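# Move one bottle from the cabinet onto the bench

## Task

Take a single bottle out of the cabinet and set it upright on the bench, leaving the remaining two bottles inside the cabinet.

## Robot and tools

Robot: two six-joint UR-type arms, left_arm and right_arm, each with a two-finger Robotiq 140 gripper and a wrist camera. Each arm sits on its own carriage (left_rail carries left_arm, right_rail carries right_arm) on one shared floor track. Only left_arm's fingers can fold back when pushed, so grip with the outer quarter of its pads (near the fingertips); a grip nearer the palm may be loose or fail, and pressing its tips into a surface folds them quietly. right_arm's fingers are rigid.

Frame: one scene frame fixed to the table. Table top is z = 0, +z up, +x is the direction the arms face, +y is to their left. The track runs along y at x = 0, y = 0 at its middle; the table edge is at x = 0.17 m. Each arm base is at x = 0, y = its carriage position_m, z = 0.04 m. left_rail is always the one at larger y. Positions are metres; printed gripper position and quaternion (wxyz) can be off by a few cm. end_effector_position is the point between the closed pads; fingertips extend about 33 mm past it (9 mm when wide open). Gripper fingers point along its own +z and open along its y.

execute_actions(actions, cameras): actions is a list holding one action (empty list = just report state, with images). An action may have rows, steps, until, and left_rail / right_rail commands. rows: up to 15 rows, each one control step (1/30 s). Every row is a single list of 18 numbers in [-1, 1] covering both arms: left_arm's 6 joint values (shoulder pan, shoulder lift, elbow, wrist 1, wrist 2, wrist 3), then its gripper position, force_limit, speed; then the same 9 for right_arm. Joint values are offsets, scaled so 1.0 = 2.222 rad, counted from the Joint targets at the start of that action (not from the previous row); sending the same offset in a new call moves further. Send 0 offsets and the previous gripper numbers to leave an arm unchanged. Gripper position is absolute: +1 fully open (140 mm), pads touch near -0.8, -1 closes until blocked. force_limit -1 to +1 sets pad force (about 14 N to 58 N at slow close); speed -1 to +1 sets closing rate (about 30 to 250 mm/s); faster closes grip harder. steps: 1 to 450 (at least the number of rows, default 15); after the last row the arm keeps heading for that row's target. until: ends early when rail conditions hold, e.g. {"left_rail": {"position_status": ["!=", "moving"]}} or {"all": {"status": "ended"}}; numbers need a comparison. Rails: {"left_rail": {"position_m": ...}} is an absolute place on the track (left_rail -0.8 to 1.5 m, right_rail -1.5 to 0.8 m), plus optional speed_m_s 0.01 to 1 and acceleration_factor 0.1 to 1; {"stop": true} brakes it. Keep carriages at least about 0.78 m apart. After sending position_m, run an action with until on that rail, and let it arrive before aiming the gripper at a scene point.

move(target, speed, blend, stop_force, zero, blocking, cameras): joint-space path. target is one 18-number row, or a list of up to 15 rows, same layout and scale as execute_actions; all offsets count from the current Joint targets, not from the previous target. speed: rad/s for the joint with the longest way, 0.01 to 3.14, default 0.5 (one number or one per target). blend: corner rounding in rad, 0 = stop at each target. stop_force: 3 to 120 N; an arm's path ends when its wrist sensor feels that much push against its motion (use a slow speed; omit it when lifting off a contact). zero (default true) re-zeroes the sensor first. blocking=false returns early; then use wait or stop before new rows or moves. The result adds a move: line such as done, off_target, moving, held or fault, and limits=held if steps were withheld.

wait(seconds 0 to 10): let things run. stop: brake a running move. zoom_image(camera, region [x0,y0,x1,y1] px, at most 504 each side) on the latest image of cam_high, cam_low, cam_front, cam_side, cam_left_wrist or cam_right_wrist. zero_wrist_force(arm). read_manual gives only licence text. finished_scene(scene) ends the scene irreversibly; call it only when the bottle stands on the bench and two remain inside.

Results: Joint positions / velocities per arm: rail (m) then six joints (rad). Joint targets: the commanded angles that offsets count from. Joint torques, Wrist force/torque (in the gripper's own axes) and Wrist depth (7x7 grid of distances in mm, '-' = no data). object_status: 0 moving, 1 blocked while opening, 2 blocked while closing (something gripped), 3 reached command or pads met (maybe nothing held). position_measured counts: 3 open, ~139 = 60 mm, ~200 = 20 mm, 230 pads closed. Rail position_status: moving, done, contact_stop, time_out, stopped, stopped_with_arm, stopped_for_other_arm, stopped_for_other_carriage; position_answer taken/not_taken. Lines like "joint command not followed" mean the clearance check altered commands; "joint sent to its limit" means a joint hit its range end.

Avoid: contact force near 150 N or wrist torques near 25 N m (arm stops 10 s); any touch between the two arms; dropping or knocking the bottles; anything leaving the table, including onto the track; fast hits on the cabinet; long stretched or loaded poses that overheat motors; stiff moves past a firm contact. Joint speed is capped at 3.14 rad/s, so big displacements may need several calls.

Each tool is called after "Emit:" as name([rows], argument=value, ...), one row to a line, values as JSON.

## Session

Emit:
execute_actions(actions=[])

Scene clock: 0.00 s.
left_arm: end_effector_position=(+0.3456, +1.0322, +0.5800) position_measured=3 object_status=3 end_effector_quat_wxyz=(+0.000, +0.000, +1.000, +0.000) | right_arm: end_effector_position=(+0.3456, -1.0399, +0.5800) position_measured=3 object_status=3 end_effector_quat_wxyz=(+0.000, +0.000, +1.000, +0.000)
Joint positions: left_arm=[1.005 -0.316 -1.725 0.971 -0.816 -1.571 -0.316] | right_arm=[-1.067 -0.316 -1.725 0.971 -0.816 -1.571 -0.316]
Joint velocities: within noise
Joint torques (N m): no reading
Wrist force (N): no reading
Wrist torque (N m): no reading
Wrist force, peak (N): no reading
Wrist depth (mm): cam_left_wrist=[- - 678 - - 615 621 / - 638 - - - 682 - / - 676 715 - - - 717 / - 135 - - - - 134 / - 128 - - - - 119 / - - - 850 866 - - / 1860 - 1831 1889 1904 1951 -] | cam_right_wrist=[- - - - 627 - 638 / - 674 648 - 606 - - / 682 680 - - 714 648 691 / - 115 - 772 - 738 108 / - - 775 - - 822 - / - 1864 1703 1730 1817 1833 - / - 1817 1817 1948 1817 1931 -]
Joint targets: left_arm=[1.005 -0.316 -1.725 0.971 -0.816 -1.571 -0.316] | right_arm=[-1.067 -0.316 -1.725 0.971 -0.816 -1.571 -0.316]
Tool commands: left_gripper/position=+1.0 left_gripper/force_limit=+1.0 left_gripper/speed=+1.0 right_gripper/position=+1.0 right_gripper/force_limit=+1.0 right_gripper/speed=+1.0
left_rail: position_m=1.005 position_status=done
right_rail: position_m=-1.067 position_status=done

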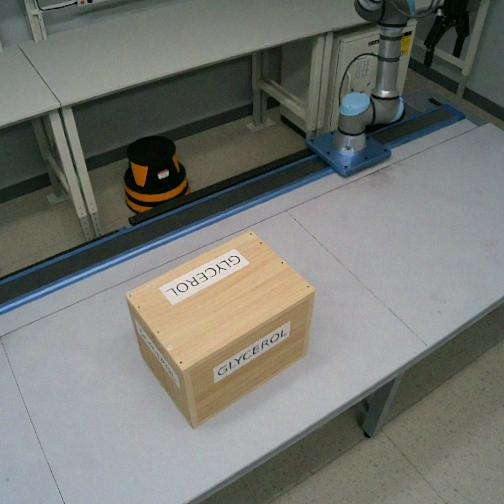

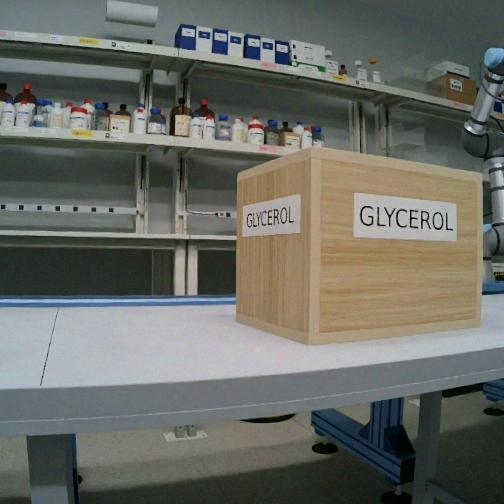

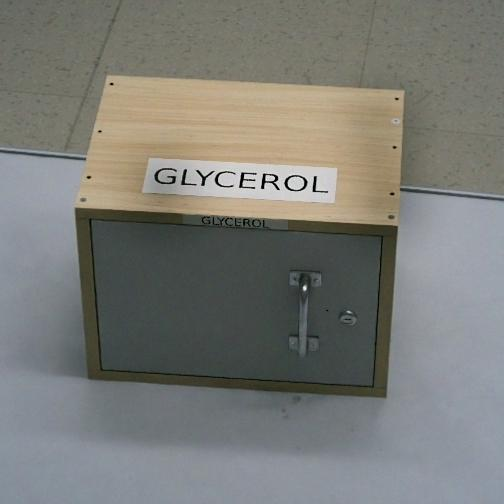

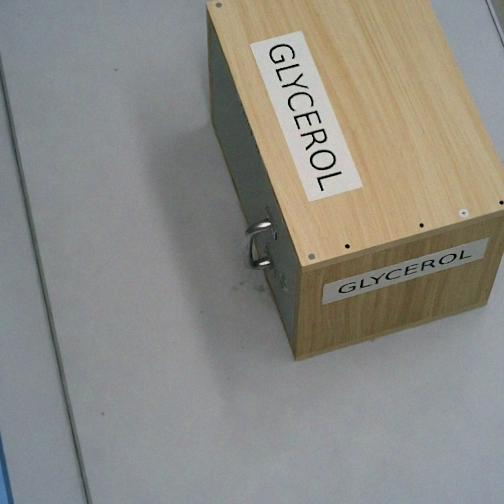

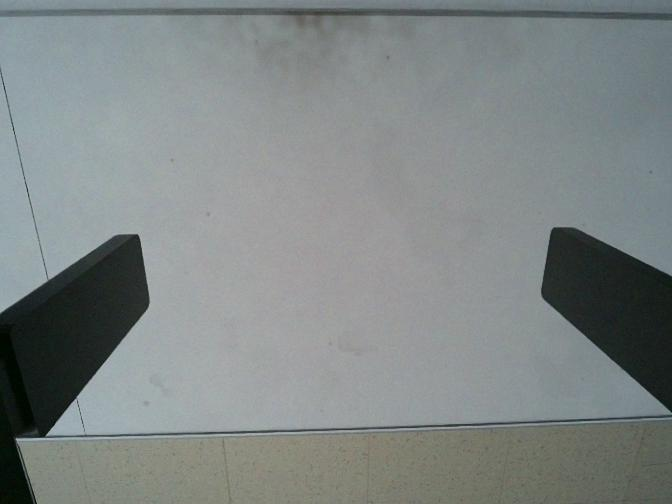

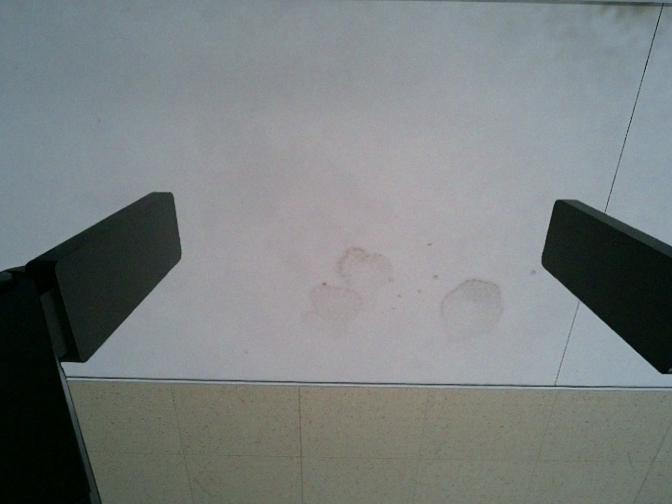

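Emit:
zoom_image(camera="cam_front", region=[60, 60, 420, 420])

Emit:
zoom_image(camera="cam_side", region=[200, 0, 504, 400])

Emit:
zoom_image(camera="cam_high", region=[100, 200, 350, 450])

Scaled by 1.400 from the camera's 504x504 image, which has a finer 720x720 frame.

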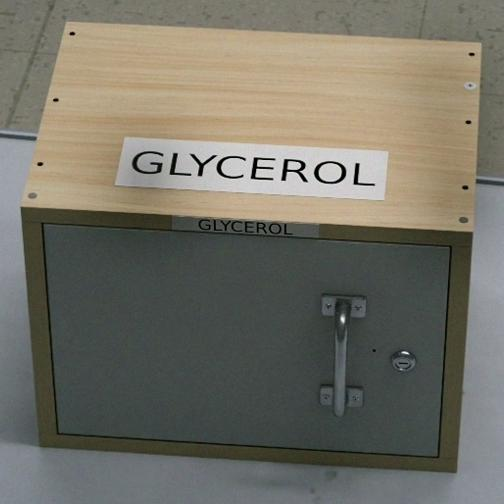

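Scaled by 1.260 from the camera's 504x504 image, which has a finer 720x720 frame.

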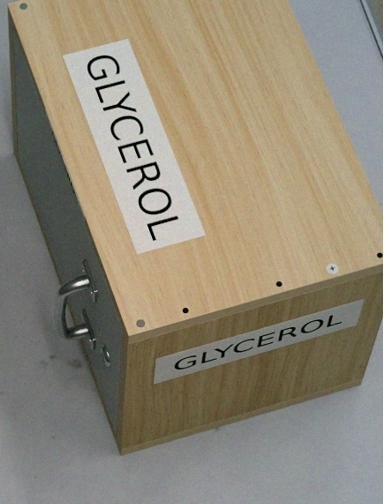

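Scaled by 2.016 from the camera's 504x504 image, which has a finer 720x720 frame.

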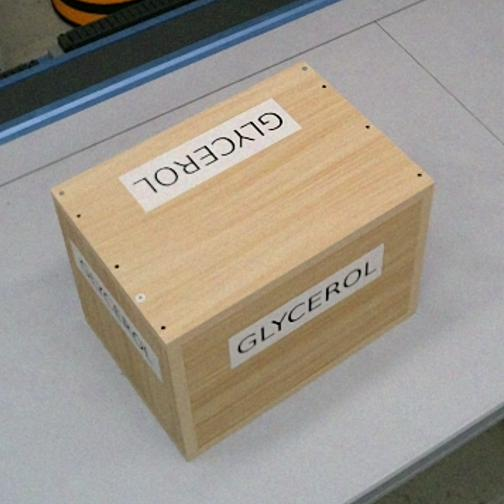

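Emit:
move(target=[0,0,0,0,0,0,1,1,1,0.7745,0.2563,0.4599,-0.0096,-0.8204,0.1422,1,1,1], speed=1.2)

Emit:
execute_actions([
  {"right_rail": {"position_m": -0.5, "speed_m_s": 0.6, "acceleration_factor": 0.5}, "steps": 120, "until": {"right_rail": {"position_status": ["!=", "moving"]}}},
], cameras=["all"])

Scene clock: 5.03 s.
left_arm: end_effector_position=(+0.3456, +1.0322, +0.5800) position_measured=3 object_status=3 end_effector_quat_wxyz=(+0.000, +0.000, +1.000, +0.000) | right_arm: end_effector_position=(+0.3911, -0.9488, +0.3920) position_measured=3 object_status=3 end_effector_quat_wxyz=(-0.257, -0.472, +0.682, -0.496)
Joint positions: left_arm=[1.005 -0.316 -1.725 0.971 -0.816 -1.571 -0.316] | right_arm=[-1.067 0.6 -1.419 1.518 -0.828 -2.54 -0.145]
Joint torques (N m): left_arm=[1.13 -14.1 -20.63 -2.84 -0.36 0.26] | right_arm=[-12.03 -37.46 -35.78 0.89 0.68 -1.57]
Wrist force (N): left_arm=[0.1 0.1 0.5] | right_arm=[-1.3 0.5 0.8]
Wrist torque (N m): left_arm=[0.02 -0.01 0.00] | right_arm=[0.19 0.32 0.06]
Wrist force, peak (N): left_arm=[0.5 -0.3 0.8] | right_arm=[-18.6 8.6 -2.6]
Wrist depth (mm): cam_left_wrist=[- - - 642 636 - 658 / - - - 643 - - - / - 698 - - - - - / - 137 765 742 753 148 758 / - 135 810 - - 810 119 / - 821 835 - - - 104 / 1817 1831 1860 1831 2125 1920 -] | cam_right_wrist=[- 1984 1984 2637 - 841 2021 / - 2515 - 2141 855 761 - / 2606 - - - - - 575 / - 123 - - 593 133 116 / - 1984 700 609 560 - - / - 1773 - - 458 457 - / - 1502 542 - 435 - -]
Joint targets: left_arm=[1.005 -0.316 -1.725 0.971 -0.816 -1.571 -0.316] | right_arm=[-1.067 0.600 -1.419 1.518 -0.828 -2.540 -0.146]
left_rail: position_m=1.005 position_status=done
right_rail: position_m=-1.067 position_status=done
move: held (right_arm; a check stopped the path); limits=held; right_arm: the wrist 2 is farthest, 0.854 rad from its target
joint command not followed: on one or more control steps a check withheld the commanded joint targets of the right arm, and it was not sent them on those steps.
cause: the commanded joint targets, or the way to them, would bring two parts of the arm too close to each other (its gripper and another part of the arm, with joints 5 (wrist 1) to 7 (wrist 3) between them, 26 mm apart when it was first held).

Scene clock: 6.90 s.
left_arm: end_effector_position=(+0.3456, +1.0322, +0.5800) position_measured=3 object_status=3 end_effector_quat_wxyz=(+0.000, +0.000, +1.000, +0.000) | right_arm: end_effector_position=(+0.3911, -0.3818, +0.3920) position_measured=3 object_status=3 end_effector_quat_wxyz=(-0.257, -0.471, +0.683, -0.496)
Joint positions: left_arm=[1.005 -0.316 -1.725 0.971 -0.816 -1.571 -0.316] | right_arm=[-0.5 0.6 -1.419 1.518 -0.828 -2.54 -0.146]
Joint torques (N m): left_arm=[1.1 -14.71 -19.51 -2.84 -0.38 0.07] | right_arm=[-7.43 -20.1 -27.39 -2.49 -0.05 -1.47]
Wrist force (N): left_arm=[0.3 0.0 0.2] | right_arm=[-1.3 0.4 0.6]
Wrist torque (N m): left_arm=[0.00 -0.06 0.00] | right_arm=[0.17 0.33 0.06]
Wrist force, peak (N): left_arm=[0.5 -0.1 0.7] | right_arm=[-0.3 0.3 2.7]
Wrist depth (mm): cam_left_wrist=[- 700 640 - 625 604 656 / - - 690 - - 690 - / - 698 - - 667 700 796 / - 138 - - - 147 136 / - 127 - - - - 119 / - - - - 888 - 109 / 1831 1763 2052 1874 1874 1817 1904] | cam_right_wrist=[- 2703 2403 - 1169 961 - / - 2575 3545 - - 798 709 / 3228 3046 - - - 609 583 / - 123 - - - 134 116 / - 2120 700 640 577 - - / - - - - 455 - - / - 1664 - - 451 385 -]
Joint targets: left_arm=[1.005 -0.316 -1.725 0.971 -0.816 -1.571 -0.316] | right_arm=[-0.500 0.600 -1.419 1.518 -0.828 -2.540 -0.146]
Tool commands: left_gripper/position=+1.0 left_gripper/force_limit=+1.0 left_gripper/speed=+1.0 right_gripper/position=+1.0 right_gripper/force_limit=+1.0 right_gripper/speed=+1.0
left_rail: position_m=1.005 position_status=done
right_rail: position_m=-0.500 speed_m_s=0.60 position_status=done

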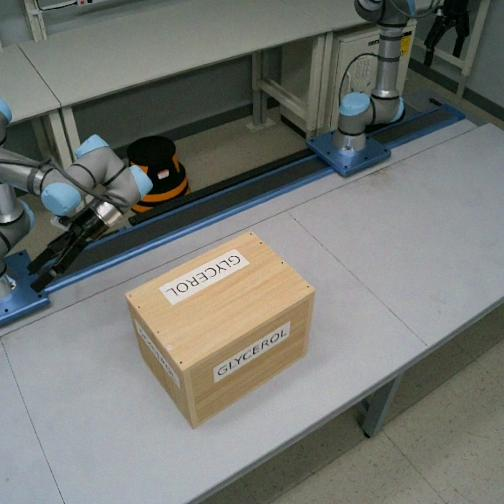

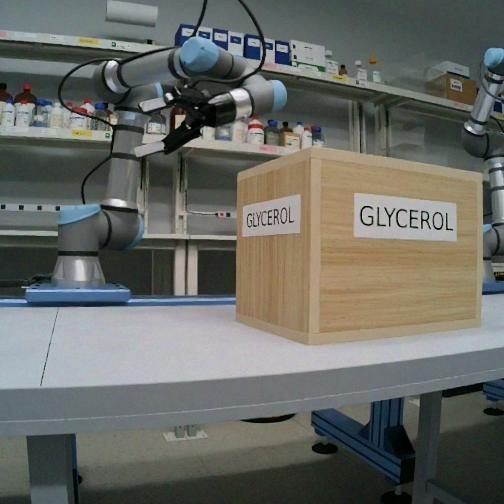

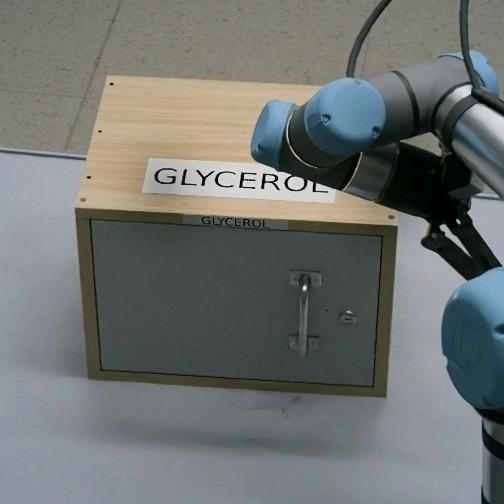

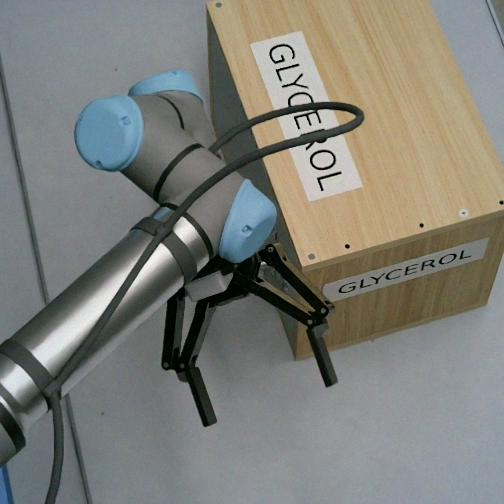

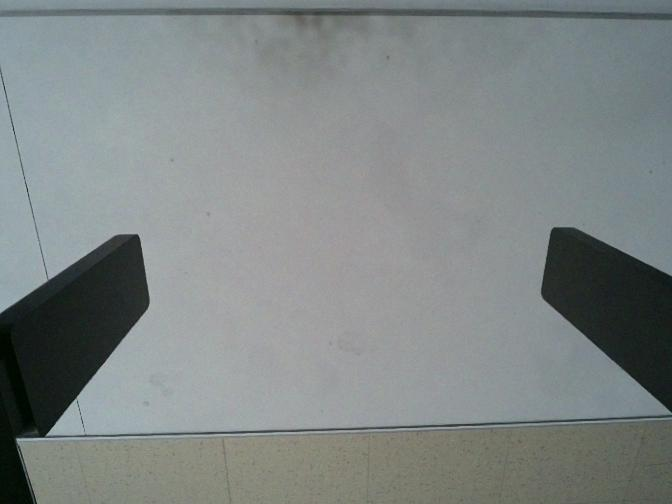

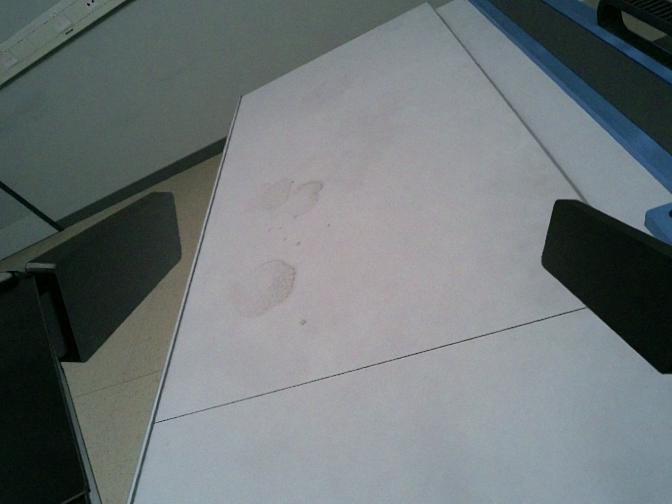

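Emit:
move(target=[0,0,0,0,0,0,1,1,1,-0.3884,-0.1035,-0.8288,-0.3175,0.6521,0.0329,1,1,1], speed=1.4)

Emit:
move(target=[0,0,0,0,0,0,1,1,1,-0.3884,-0.1035,-0.8288,-0.3175,0.6521,0.0329,1,1,1], speed=1.4, cameras=["cam_high", "cam_front", "cam_side", "cam_right_wrist"])

Scene clock: 11.47 s.
left_arm: end_effector_position=(+0.3456, +1.0322, +0.5800) position_measured=3 object_status=3 end_effector_quat_wxyz=(+0.000, +0.000, +1.000, +0.000) | right_arm: end_effector_position=(+0.1073, -0.2422, +1.1785) position_measured=3 object_status=3 end_effector_quat_wxyz=(+0.811, -0.142, +0.568, -0.001)
Joint positions: left_arm=[1.005 -0.316 -1.725 0.971 -0.816 -1.571 -0.316] | right_arm=[-0.5 -0.263 -1.649 -0.323 -1.533 -1.091 -0.072]
Joint torques (N m): left_arm=[0.69 -13.58 -20.8 -2.7 -0.38 0.18] | right_arm=[-13.19 1.21 -1.37 -2.59 1.46 1.06]
Wrist force (N): left_arm=[0.3 0.1 0.6] | right_arm=[1.5 -0.7 0.6]
Wrist torque (N m): left_arm=[0.01 -0.06 0.00] | right_arm=[-0.11 -0.59 -0.23]
Wrist force, peak (N): left_arm=[0.1 -0.1 0.9] | right_arm=[-2.9 2.5 1.6]
Wrist depth (mm): cam_left_wrist=[- - - - 625 669 - / - 647 - - - - 684 / - - - - - 723 723 / - 137 - 728 756 147 - / - 127 - 801 796 815 119 / - 869 788 878 885 847 109 / 1860 1920 1845 1831 1860 1665 1951] | cam_right_wrist=[2100 - - 3134 3794 - - / - - 2325 - - - - / - 1590 - - - - - / - 123 1280 1471 1914 134 108 / - 1050 1208 - 1481 - - / - - 1098 1150 - - - / - 894 845 1001 1081 - -]
Joint targets: left_arm=[1.005 -0.316 -1.725 0.971 -0.816 -1.571 -0.316] | right_arm=[-0.500 -0.263 -1.649 -0.323 -1.533 -1.091 -0.072]
left_rail: position_m=1.005 position_status=done
right_rail: position_m=-0.500 speed_m_s=0.60 position_status=done
move: done

Scene clock: 13.70 s.
left_arm: end_effector_position=(+0.3456, +1.0322, +0.5800) position_measured=3 object_status=3 end_effector_quat_wxyz=(+0.000, +0.000, +1.000, +0.000) | right_arm: end_effector_position=(+0.2701, -0.0796, +0.2000) position_measured=3 object_status=3 end_effector_quat_wxyz=(-0.032, +0.707, +0.030, +0.706)
Joint positions: left_arm=[1.005 -0.316 -1.725 0.971 -0.816 -1.571 -0.316] | right_arm=[-0.5 -1.126 -1.879 -2.165 -2.238 0.358 0.001]
Joint torques (N m): left_arm=[1.37 -13.78 -19.93 -2.84 -0.44 0.18] | right_arm=[-13.89 16.18 3.44 -2.81 2.12 1.1]
Wrist force (N): left_arm=[0.4 0.0 0.3] | right_arm=[-0.7 -0.9 1.2]
Wrist torque (N m): left_arm=[0.00 -0.09 0.00] | right_arm=[-0.16 0.12 0.00]
Wrist force, peak (N): left_arm=[0.6 -0.1 0.5] | right_arm=[-4.1 3.0 4.0]
Wrist depth (mm): cam_left_wrist=[613 630 633 650 - - - / - - - 700 - 674 - / - - - 708 - - 763 / - 136 - 756 - - 758 / - 135 - - - - 119 / - - 895 807 - 895 114 / 1874 2106 1817 1860 1860 1951 1904] | cam_right_wrist=[292 288 291 291 290 293 - / - - - - - 302 3046 / - 143 331 - 333 332 4005 / - 123 363 - 347 142 113 / - 410 398 - 392 - - / - - - - - 349 - / - - - - - 280 -]
Joint targets: left_arm=[1.005 -0.316 -1.725 0.971 -0.816 -1.571 -0.316] | right_arm=[-0.500 -1.126 -1.879 -2.165 -2.239 0.358 0.001]
left_rail: position_m=1.005 position_status=done
right_rail: position_m=-0.500 speed_m_s=0.60 position_status=done
move: done
Images, in order (width x height): cam_high 504x504, cam_front 504x504, cam_side 504x504, cam_right_wrist 672x504.

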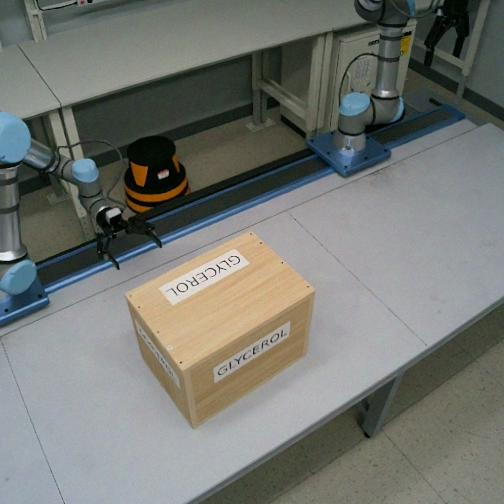

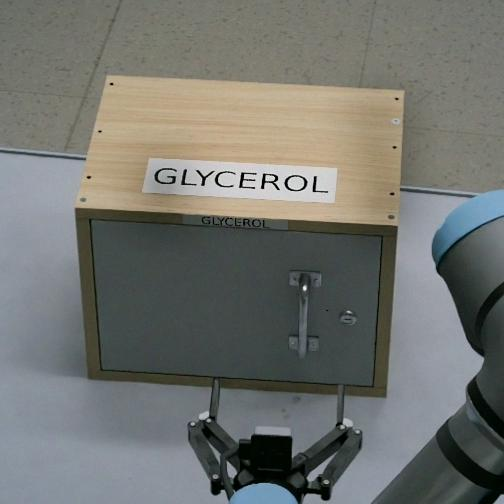

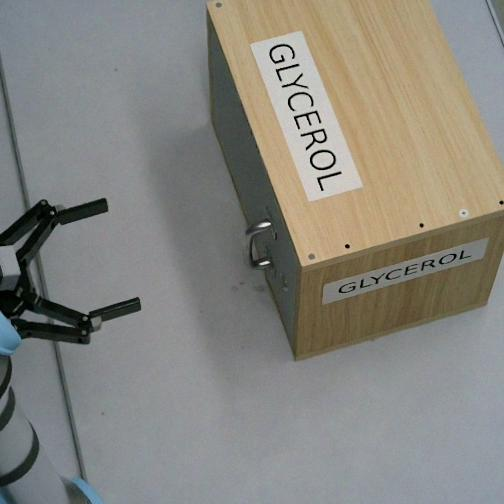

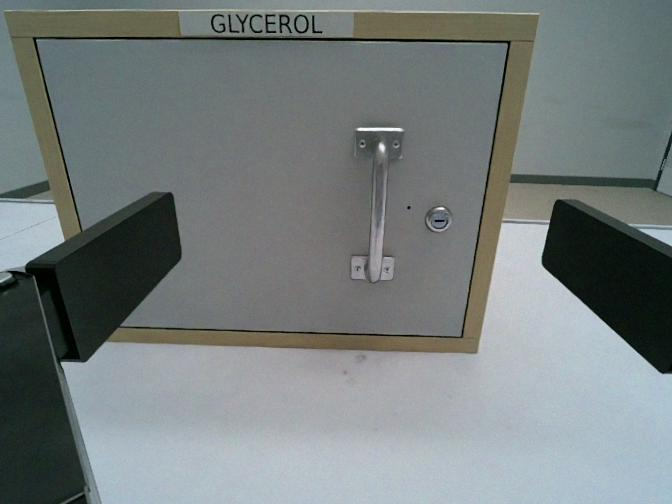

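Emit:
zoom_image(camera="cam_right_wrist", region=[0, 150, 336, 402])

Emit:
zoom_image(camera="cam_right_wrist", region=[336, 150, 672, 402])

Emit:
zoom_image(camera="cam_side", region=[0, 0, 400, 400])

Scaled by 1.500 from the camera's 672x504 image, which has a finer 960x720 frame.

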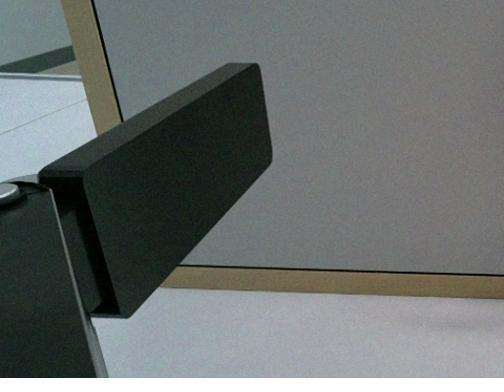

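Scaled by 1.500 from the camera's 672x504 image, which has a finer 960x720 frame.

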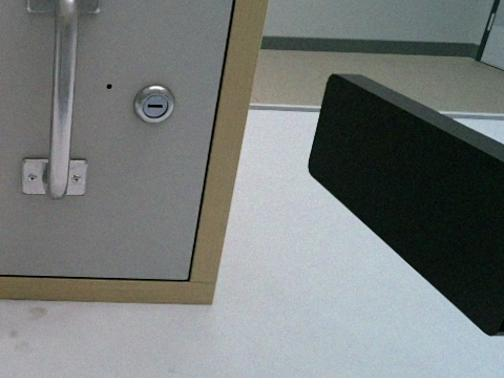

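Scaled by 1.260 from the camera's 504x504 image, which has a finer 720x720 frame.

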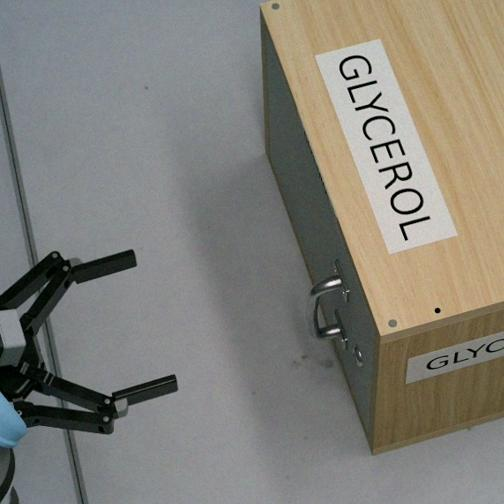

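Emit:
move(target=[0,0,0,0,0,0,1,1,1,-0.0989,-0.0374,-0.0302,0.0675,-0.1038,-0.0004,-0.08,0,0], speed=0.5, cameras=["cam_front", "cam_side", "cam_right_wrist"])

Scene clock: 17.00 s.
left_arm: end_effector_position=(+0.3456, +1.0322, +0.5800) position_measured=3 object_status=3 end_effector_quat_wxyz=(+0.000, +0.000, +1.000, +0.000) | right_arm: end_effector_position=(+0.3600, -0.0924, +0.1551) position_measured=139 object_status=3 end_effector_quat_wxyz=(-0.035, +0.706, +0.034, +0.706)
Joint positions: left_arm=[1.005 -0.316 -1.725 0.971 -0.816 -1.571 -0.316] | right_arm=[-0.5 -1.346 -1.962 -2.232 -2.089 0.128 0]
Joint torques (N m): left_arm=[0.42 -13.4 -19.85 -2.69 -0.47 0.15] | right_arm=[-12.05 16.35 1.42 1.43 -1.46 -1.61]
Wrist force (N): left_arm=[0.1 -0.3 -0.1] | right_arm=[-0.7 -1.1 0.7]
Wrist torque (N m): left_arm=[-0.06 -0.02 0.00] | right_arm=[-0.23 0.06 0.09]
Wrist force, peak (N): left_arm=[0.6 0.1 0.6] | right_arm=[-1.6 -0.7 2.0]
Wrist depth (mm): cam_left_wrist=[615 - - 643 - - 659 / 652 - - 678 - 702 - / - - - 700 - 682 - / - 136 - - 746 - 760 / - 128 - - - - 119 / - - - 862 - 875 109 / 1874 1817 1845 1904 1845 1874 -] | cam_right_wrist=[- 216 221 - 210 207 - / - 228 - - - 228 - / - - - 245 - 240 2884 / - - 104 - 126 104 505 / - - 118 297 - - 75 / - - - 291 297 - 71 / - - - - - - -]
Joint targets: left_arm=[1.005 -0.316 -1.725 0.971 -0.816 -1.571 -0.316] | right_arm=[-0.500 -1.346 -1.962 -2.232 -2.089 0.127 0.000]
left_rail: position_m=1.005 position_status=done
right_rail: position_m=-0.500 speed_m_s=0.60 position_status=done
move: done
Images, in order (width x height): cam_front 504x504, cam_side 504x504, cam_right_wrist 672x504.

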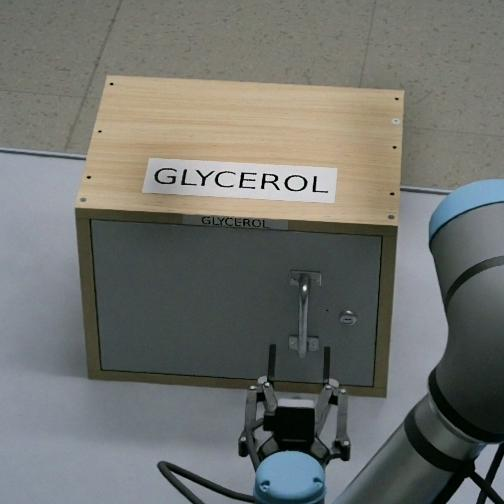

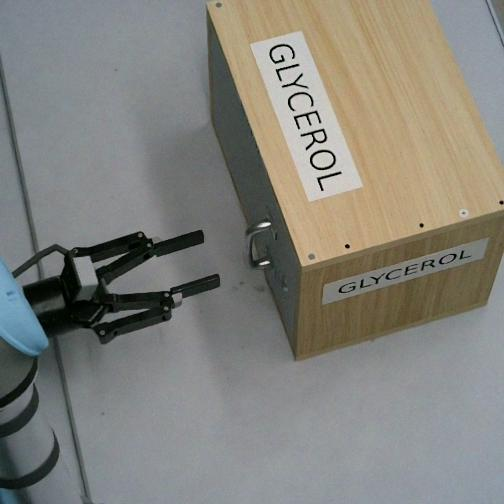

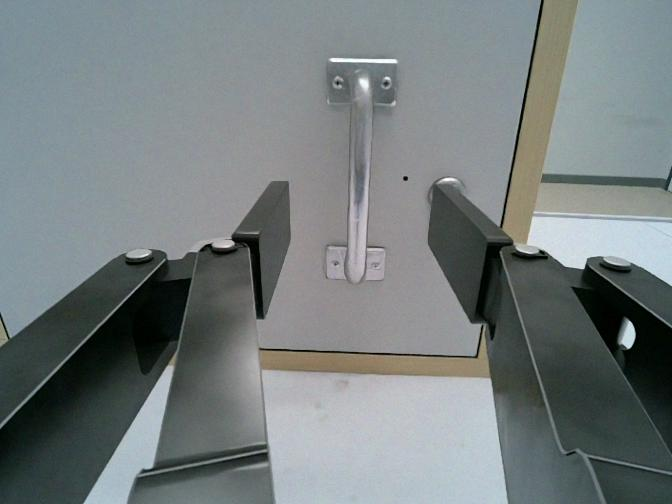

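Emit:
move(target=[0,0,0,0,0,0,1,1,1,-0.0809,-0.0142,0.0261,-0.0119,-0.0761,0,-0.08,0,0], speed=0.2, stop_force=20, cameras=["cam_side", "cam_right_wrist"])

Scene clock: 19.93 s.
left_arm: end_effector_position=(+0.3456, +1.0322, +0.5800) position_measured=3 object_status=3 end_effector_quat_wxyz=(+0.000, +0.000, +1.000, +0.000) | right_arm: end_effector_position=(+0.4260, -0.0896, +0.1551) position_measured=139 object_status=3 end_effector_quat_wxyz=(-0.031, +0.706, +0.031, +0.706)
Joint positions: left_arm=[1.005 -0.316 -1.725 0.971 -0.816 -1.571 -0.316] | right_arm=[-0.5 -1.526 -1.993 -2.174 -2.115 -0.042 0]
Joint torques (N m): left_arm=[1.02 -13.86 -19.6 -2.88 -0.48 0.12] | right_arm=[-13.77 19.84 22.87 -1.91 -1.76 -1.52]
Wrist force (N): left_arm=[0.1 -0.1 0.2] | right_arm=[-0.7 -0.7 0.5]
Wrist torque (N m): left_arm=[-0.03 -0.03 0.01] | right_arm=[-0.14 0.08 0.05]
Wrist force, peak (N): left_arm=[0.3 0.2 0.9] | right_arm=[-0.5 -1.4 0.9]
Wrist depth (mm): cam_left_wrist=[610 631 618 638 652 633 - / - - - 684 659 700 - / - - - 721 - 737 - / - 137 - 746 - - 136 / - 778 - - 807 815 119 / - - - 835 - 866 109 / 1790 1831 1817 1845 1860 1874 1889] | cam_right_wrist=[- 158 - 155 155 - 154 / 169 - - - 163 167 167 / - - - - - 175 180 / - - 104 - 126 183 186 / - - 76 - - - 75 / - - - 229 - - 71 / - - - - - - -]
Joint targets: left_arm=[1.005 -0.316 -1.725 0.971 -0.816 -1.571 -0.316] | right_arm=[-0.500 -1.526 -1.993 -2.174 -2.115 -0.042 0.000]
left_rail: position_m=1.005 position_status=done
right_rail: position_m=-0.500 speed_m_s=0.60 position_status=done
move: done
Images, in order (width x height): cam_side 504x504, cam_right_wrist 672x504.

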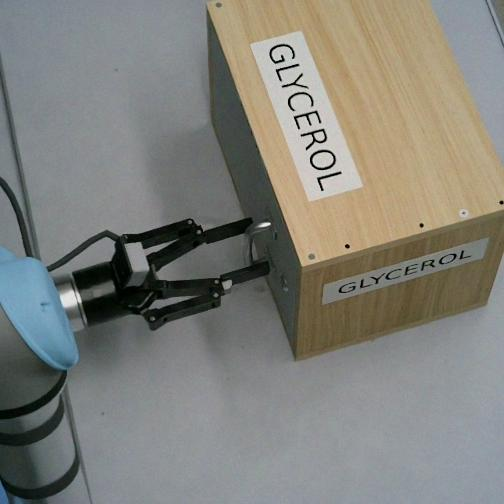

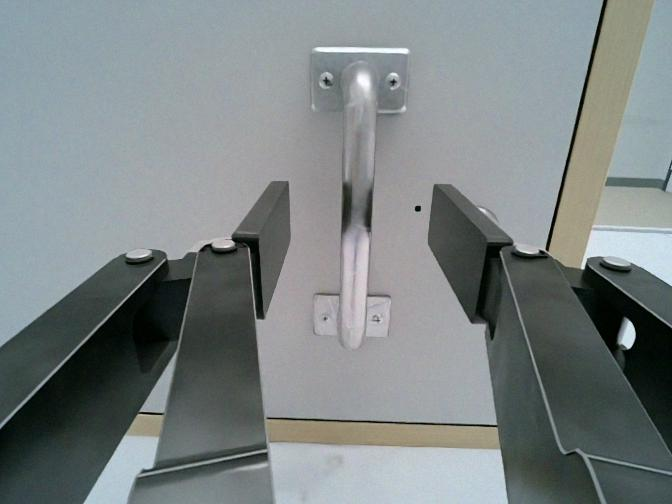

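Emit:
execute_actions([
  {"rows": [[0,0,0,0,0,0,1,1,1,0,0,0,0,0,0,-1,0,-0.6]], "steps": 45},
], cameras=["cam_right_wrist", "cam_side"])

Scene clock: 21.73 s.
left_arm: end_effector_position=(+0.3456, +1.0322, +0.5800) position_measured=3 object_status=3 end_effector_quat_wxyz=(+0.000, +0.000, +1.000, +0.000) | right_arm: end_effector_position=(+0.4261, -0.0896, +0.1551) position_measured=215 object_status=2 end_effector_quat_wxyz=(-0.031, +0.706, +0.030, +0.706)
Joint positions: left_arm=[1.005 -0.316 -1.725 0.971 -0.816 -1.571 -0.316] | right_arm=[-0.5 -1.526 -1.993 -2.174 -2.115 -0.042 0]
Joint torques (N m): left_arm=[1.29 -13.87 -19.21 -2.85 -0.61 0.23] | right_arm=[-4.5 24.09 2.25 1.66 1.84 -0.91]
Wrist force (N): left_arm=[-0.2 -0.1 0.5] | right_arm=[0.0 -1.8 -1.6]
Wrist torque (N m): left_arm=[-0.01 0.05 0.00] | right_arm=[-0.11 -0.02 0.00]
Wrist force, peak (N): left_arm=[0.4 0.1 0.6] | right_arm=[-3.4 -16.0 5.6]
Wrist depth (mm): cam_left_wrist=[- - - 643 610 656 652 / - 663 663 - - - - / - - 702 - - 696 726 / 717 135 739 - - 146 758 / - 126 807 - 824 818 119 / - - 810 - 801 915 - / 1831 1845 1831 1920 1920 1951 -] | cam_right_wrist=[- 162 - - - - 155 / - 164 172 - 162 - 164 / - - 177 - - 176 176 / - - 88 106 106 183 - / - - - 71 - 78 - / - - - - - - - / - - - - - - -]
Joint targets: left_arm=[1.005 -0.316 -1.725 0.971 -0.816 -1.571 -0.316] | right_arm=[-0.500 -1.526 -1.993 -2.174 -2.115 -0.042 0.000]
left_rail: position_m=1.005 position_status=done
right_rail: position_m=-0.500 speed_m_s=0.60 position_status=done
Images, in order (width x height): cam_side 504x504, cam_right_wrist 672x504.

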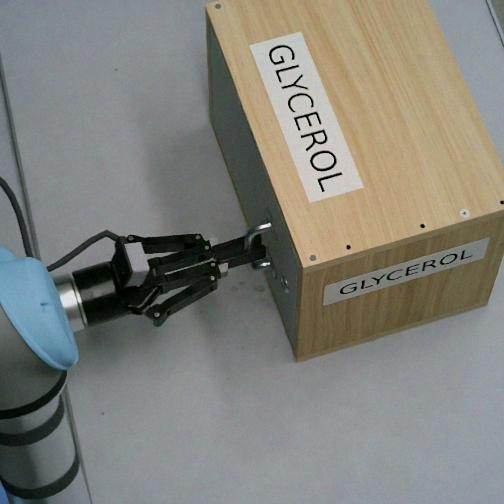

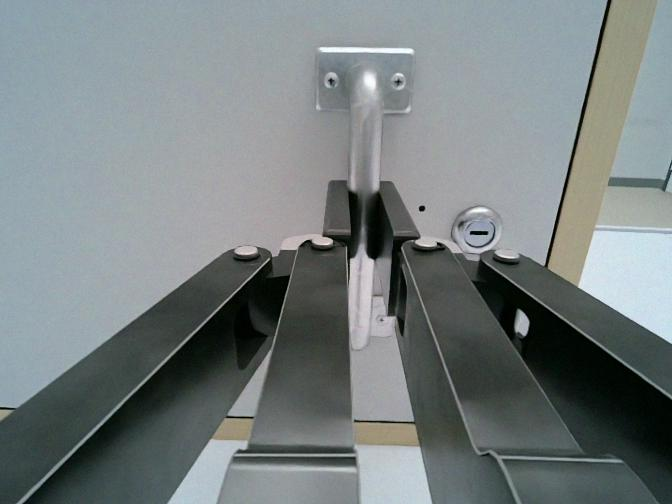

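Emit:
move(target=[0,0,0,0,0,0,1,1,1,0.04229,-0.03575,0.06688,-0.03167,0.12062,0,-1,0,-0.6], speed=0.15, stop_force=50, cameras=["cam_front", "cam_side", "cam_right_wrist"])

Scene clock: 25.13 s.
left_arm: end_effector_position=(+0.3456, +1.0322, +0.5800) position_measured=3 object_status=3 end_effector_quat_wxyz=(+0.000, +0.000, +1.000, +0.000) | right_arm: end_effector_position=(+0.3822, -0.0822, +0.1549) position_measured=215 object_status=2 end_effector_quat_wxyz=(+0.031, +0.706, -0.031, +0.706)
Joint positions: left_arm=[1.005 -0.316 -1.725 0.971 -0.816 -1.571 -0.316] | right_arm=[-0.5 -1.432 -2.073 -2.025 -2.185 0.226 0]
Joint torques (N m): left_arm=[1.23 -13.53 -19.55 -2.78 -0.52 0.2] | right_arm=[11.82 19.43 17.24 -2.93 6.02 0.01]
Wrist force (N): left_arm=[0.2 -0.3 0.6] | right_arm=[10.9 -12.7 5.4]
Wrist torque (N m): left_arm=[-0.06 -0.03 0.01] | right_arm=[0.38 -0.32 0.07]
Wrist force, peak (N): left_arm=[-0.1 0.0 1.0] | right_arm=[11.5 -12.8 5.1]
Wrist depth (mm): cam_left_wrist=[618 659 - - - 652 649 / - 663 - - - - 698 / - 688 702 - - - - / - 136 775 - - - - / - 775 721 - - - 119 / - 869 - - 850 847 109 / 1860 - - 1845 1790 1904 1967] | cam_right_wrist=[- - 156 - 151 152 - / 169 - - - - - - / - 177 - - - - - / - - 92 106 105 93 - / - - - 71 - 77 - / - - - - - - - / - - - - - - -]
Joint targets: left_arm=[1.005 -0.316 -1.725 0.971 -0.816 -1.571 -0.316] | right_arm=[-0.500 -1.432 -2.073 -2.025 -2.185 0.226 0.000]
left_rail: position_m=1.005 position_status=done
right_rail: position_m=-0.500 speed_m_s=0.60 position_status=done
move: done
Images, in order (width x height): cam_front 504x504, cam_side 504x504, cam_right_wrist 672x504.

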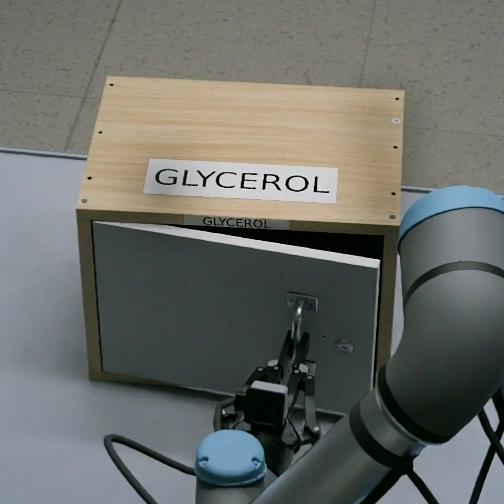

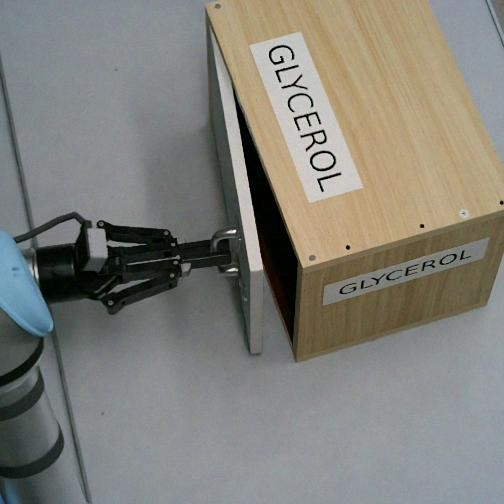

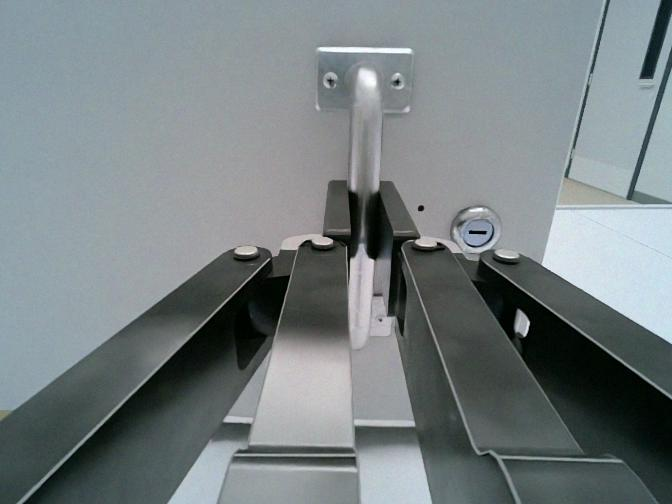

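Emit:
move([
  [0,0,0,0,0,0,1,1,1,0.02017,-0.04621,0.0890,-0.04279,0.09872,0,-1,0,-0.6],
  [0,0,0,0,0,0,1,1,1,0.02513,-0.1010,0.19652,-0.09552,0.18222,0,-1,0,-0.6],
], speed=0.25, blend=0.05, stop_force=50, cameras=["cam_front", "cam_side", "cam_right_wrist"])

Scene clock: 28.27 s.
left_arm: end_effector_position=(+0.3456, +1.0322, +0.5800) position_measured=3 object_status=3 end_effector_quat_wxyz=(+0.000, +0.000, +1.000, +0.000) | right_arm: end_effector_position=(+0.3022, -0.0457, +0.1549) position_measured=215 object_status=2 end_effector_quat_wxyz=(+0.153, +0.690, -0.153, +0.690)
Joint positions: left_arm=[1.005 -0.316 -1.725 0.971 -0.816 -1.571 -0.316] | right_arm=[-0.5 -1.376 -2.297 -1.589 -2.398 0.631 0]
Joint torques (N m): left_arm=[1.64 -13.76 -19.91 -2.92 -0.65 0.04] | right_arm=[15.44 27.61 21.8 -1.35 6.11 0.05]
Wrist force (N): left_arm=[-0.1 0.0 0.5] | right_arm=[18.9 -13.0 4.8]
Wrist torque (N m): left_arm=[0.00 0.02 0.00] | right_arm=[0.31 -0.55 0.10]
Wrist force, peak (N): left_arm=[0.3 -0.4 0.8] | right_arm=[17.9 -15.4 4.9]
Wrist depth (mm): cam_left_wrist=[- - - 638 - - - / - - - - 667 - - / - - - - - - - / - 136 - - - - - / - 126 - - - - 119 / - - 841 829 847 - 109 / 1803 1845 - 1817 1951 - 1951] | cam_right_wrist=[- - - - - 159 - / 164 165 - - 164 168 2670 / 175 - - - 175 175 - / - - 92 106 106 89 - / - - - 71 - 77 - / - - - - - - - / - - - - - - -]
Joint targets: left_arm=[1.005 -0.316 -1.725 0.971 -0.816 -1.571 -0.316] | right_arm=[-0.500 -1.376 -2.297 -1.589 -2.398 0.631 0.000]
left_rail: position_m=1.005 position_status=done
right_rail: position_m=-0.500 speed_m_s=0.60 position_status=done
move: done
Images, in order (width x height): cam_front 504x504, cam_side 504x504, cam_right_wrist 672x504.

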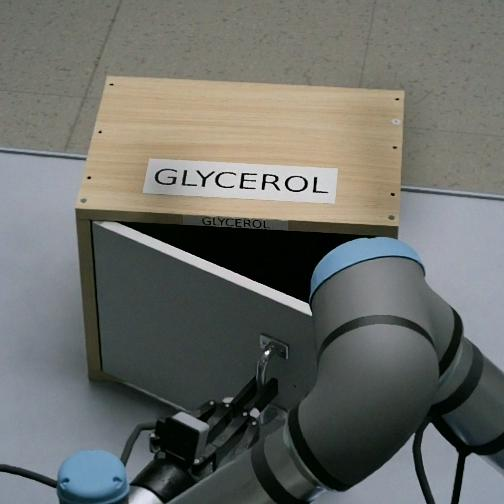

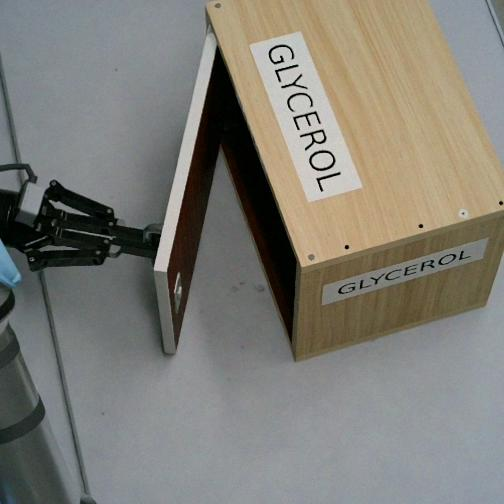

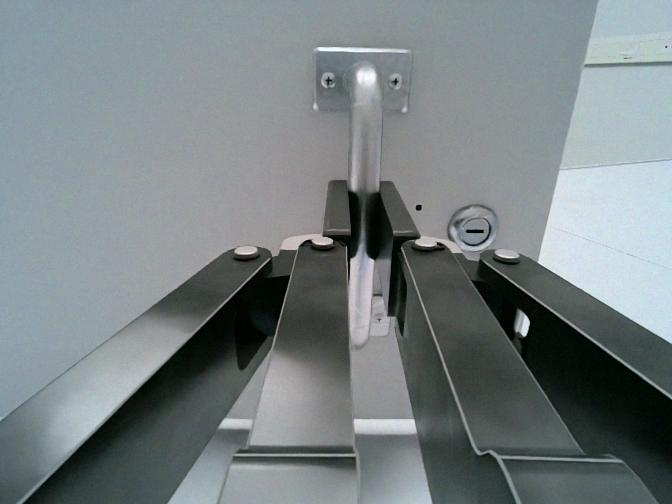

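Emit:
move([
  [0,0,0,0,0,0,1,1,1,-0.00535,-0.06399,0.12745,-0.06347,0.0732,0,-1,0,-0.6],
  [0,0,0,0,0,0,1,1,1,-0.01762,-0.14225,0.28527,-0.14302,0.13947,0,-1,0,-0.6],
], speed=0.3, blend=0.05, stop_force=50, cameras=["cam_front", "cam_side", "cam_high"])

Scene clock: 32.17 s.
left_arm: end_effector_position=(+0.3456, +1.0322, +0.5800) position_measured=3 object_status=3 end_effector_quat_wxyz=(+0.000, +0.000, +1.000, +0.000) | right_arm: end_effector_position=(+0.2394, +0.0161, +0.1549) position_measured=215 object_status=2 end_effector_quat_wxyz=(+0.271, +0.653, -0.270, +0.653)
Joint positions: left_arm=[1.005 -0.316 -1.725 0.971 -0.816 -1.571 -0.316] | right_arm=[-0.5 -1.415 -2.613 -0.955 -2.715 0.941 0]
Joint torques (N m): left_arm=[1.52 -13.97 -19.17 -2.84 -0.83 0.13] | right_arm=[-9.33 37.06 27.16 0.3 6.44 0.03]
Wrist force (N): left_arm=[0.2 0.0 0.6] | right_arm=[22.7 -13.5 4.7]
Wrist torque (N m): left_arm=[0.01 -0.04 0.00] | right_arm=[0.39 -0.69 0.16]
Wrist force, peak (N): left_arm=[0.4 -0.3 0.7] | right_arm=[23.3 -14.5 4.4]
Wrist depth (mm): cam_left_wrist=[625 - 678 643 - - 636 / 628 - - 645 - - 728 / - - - 723 - - 688 / - 713 737 688 - 746 - / - 136 735 818 - - 119 / - - - - - 866 114 / 1904 1860 1776 1874 1889 1920 1904] | cam_right_wrist=[- 149 - - - - - / - - 164 163 - - 2377 / 172 175 175 - - - - / - - 91 106 105 90 527 / - - - 71 - 77 - / - - - - - - - / - - - - - - -]
Joint targets: left_arm=[1.005 -0.316 -1.725 0.971 -0.816 -1.571 -0.316] | right_arm=[-0.500 -1.415 -2.613 -0.955 -2.715 0.941 0.000]
left_rail: position_m=1.005 position_status=done
right_rail: position_m=-0.500 speed_m_s=0.60 position_status=done
move: done
Images, in order (width x height): cam_high 504x504, cam_front 504x504, cam_side 504x504.

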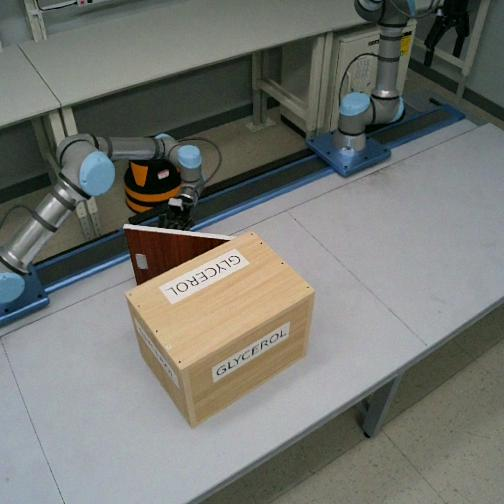

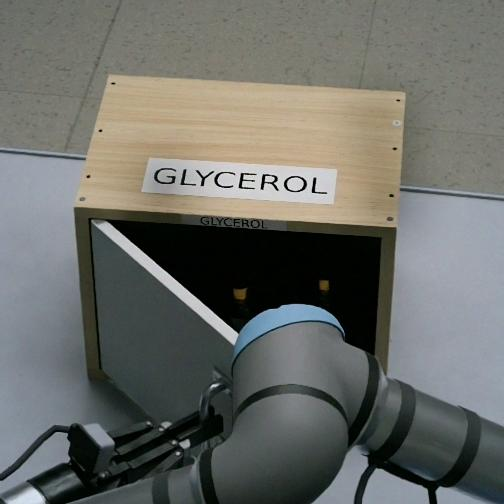

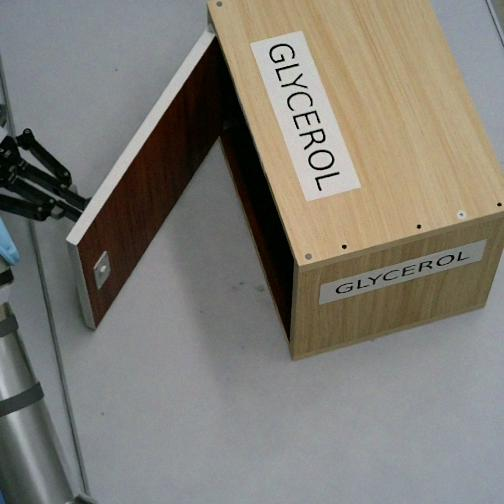

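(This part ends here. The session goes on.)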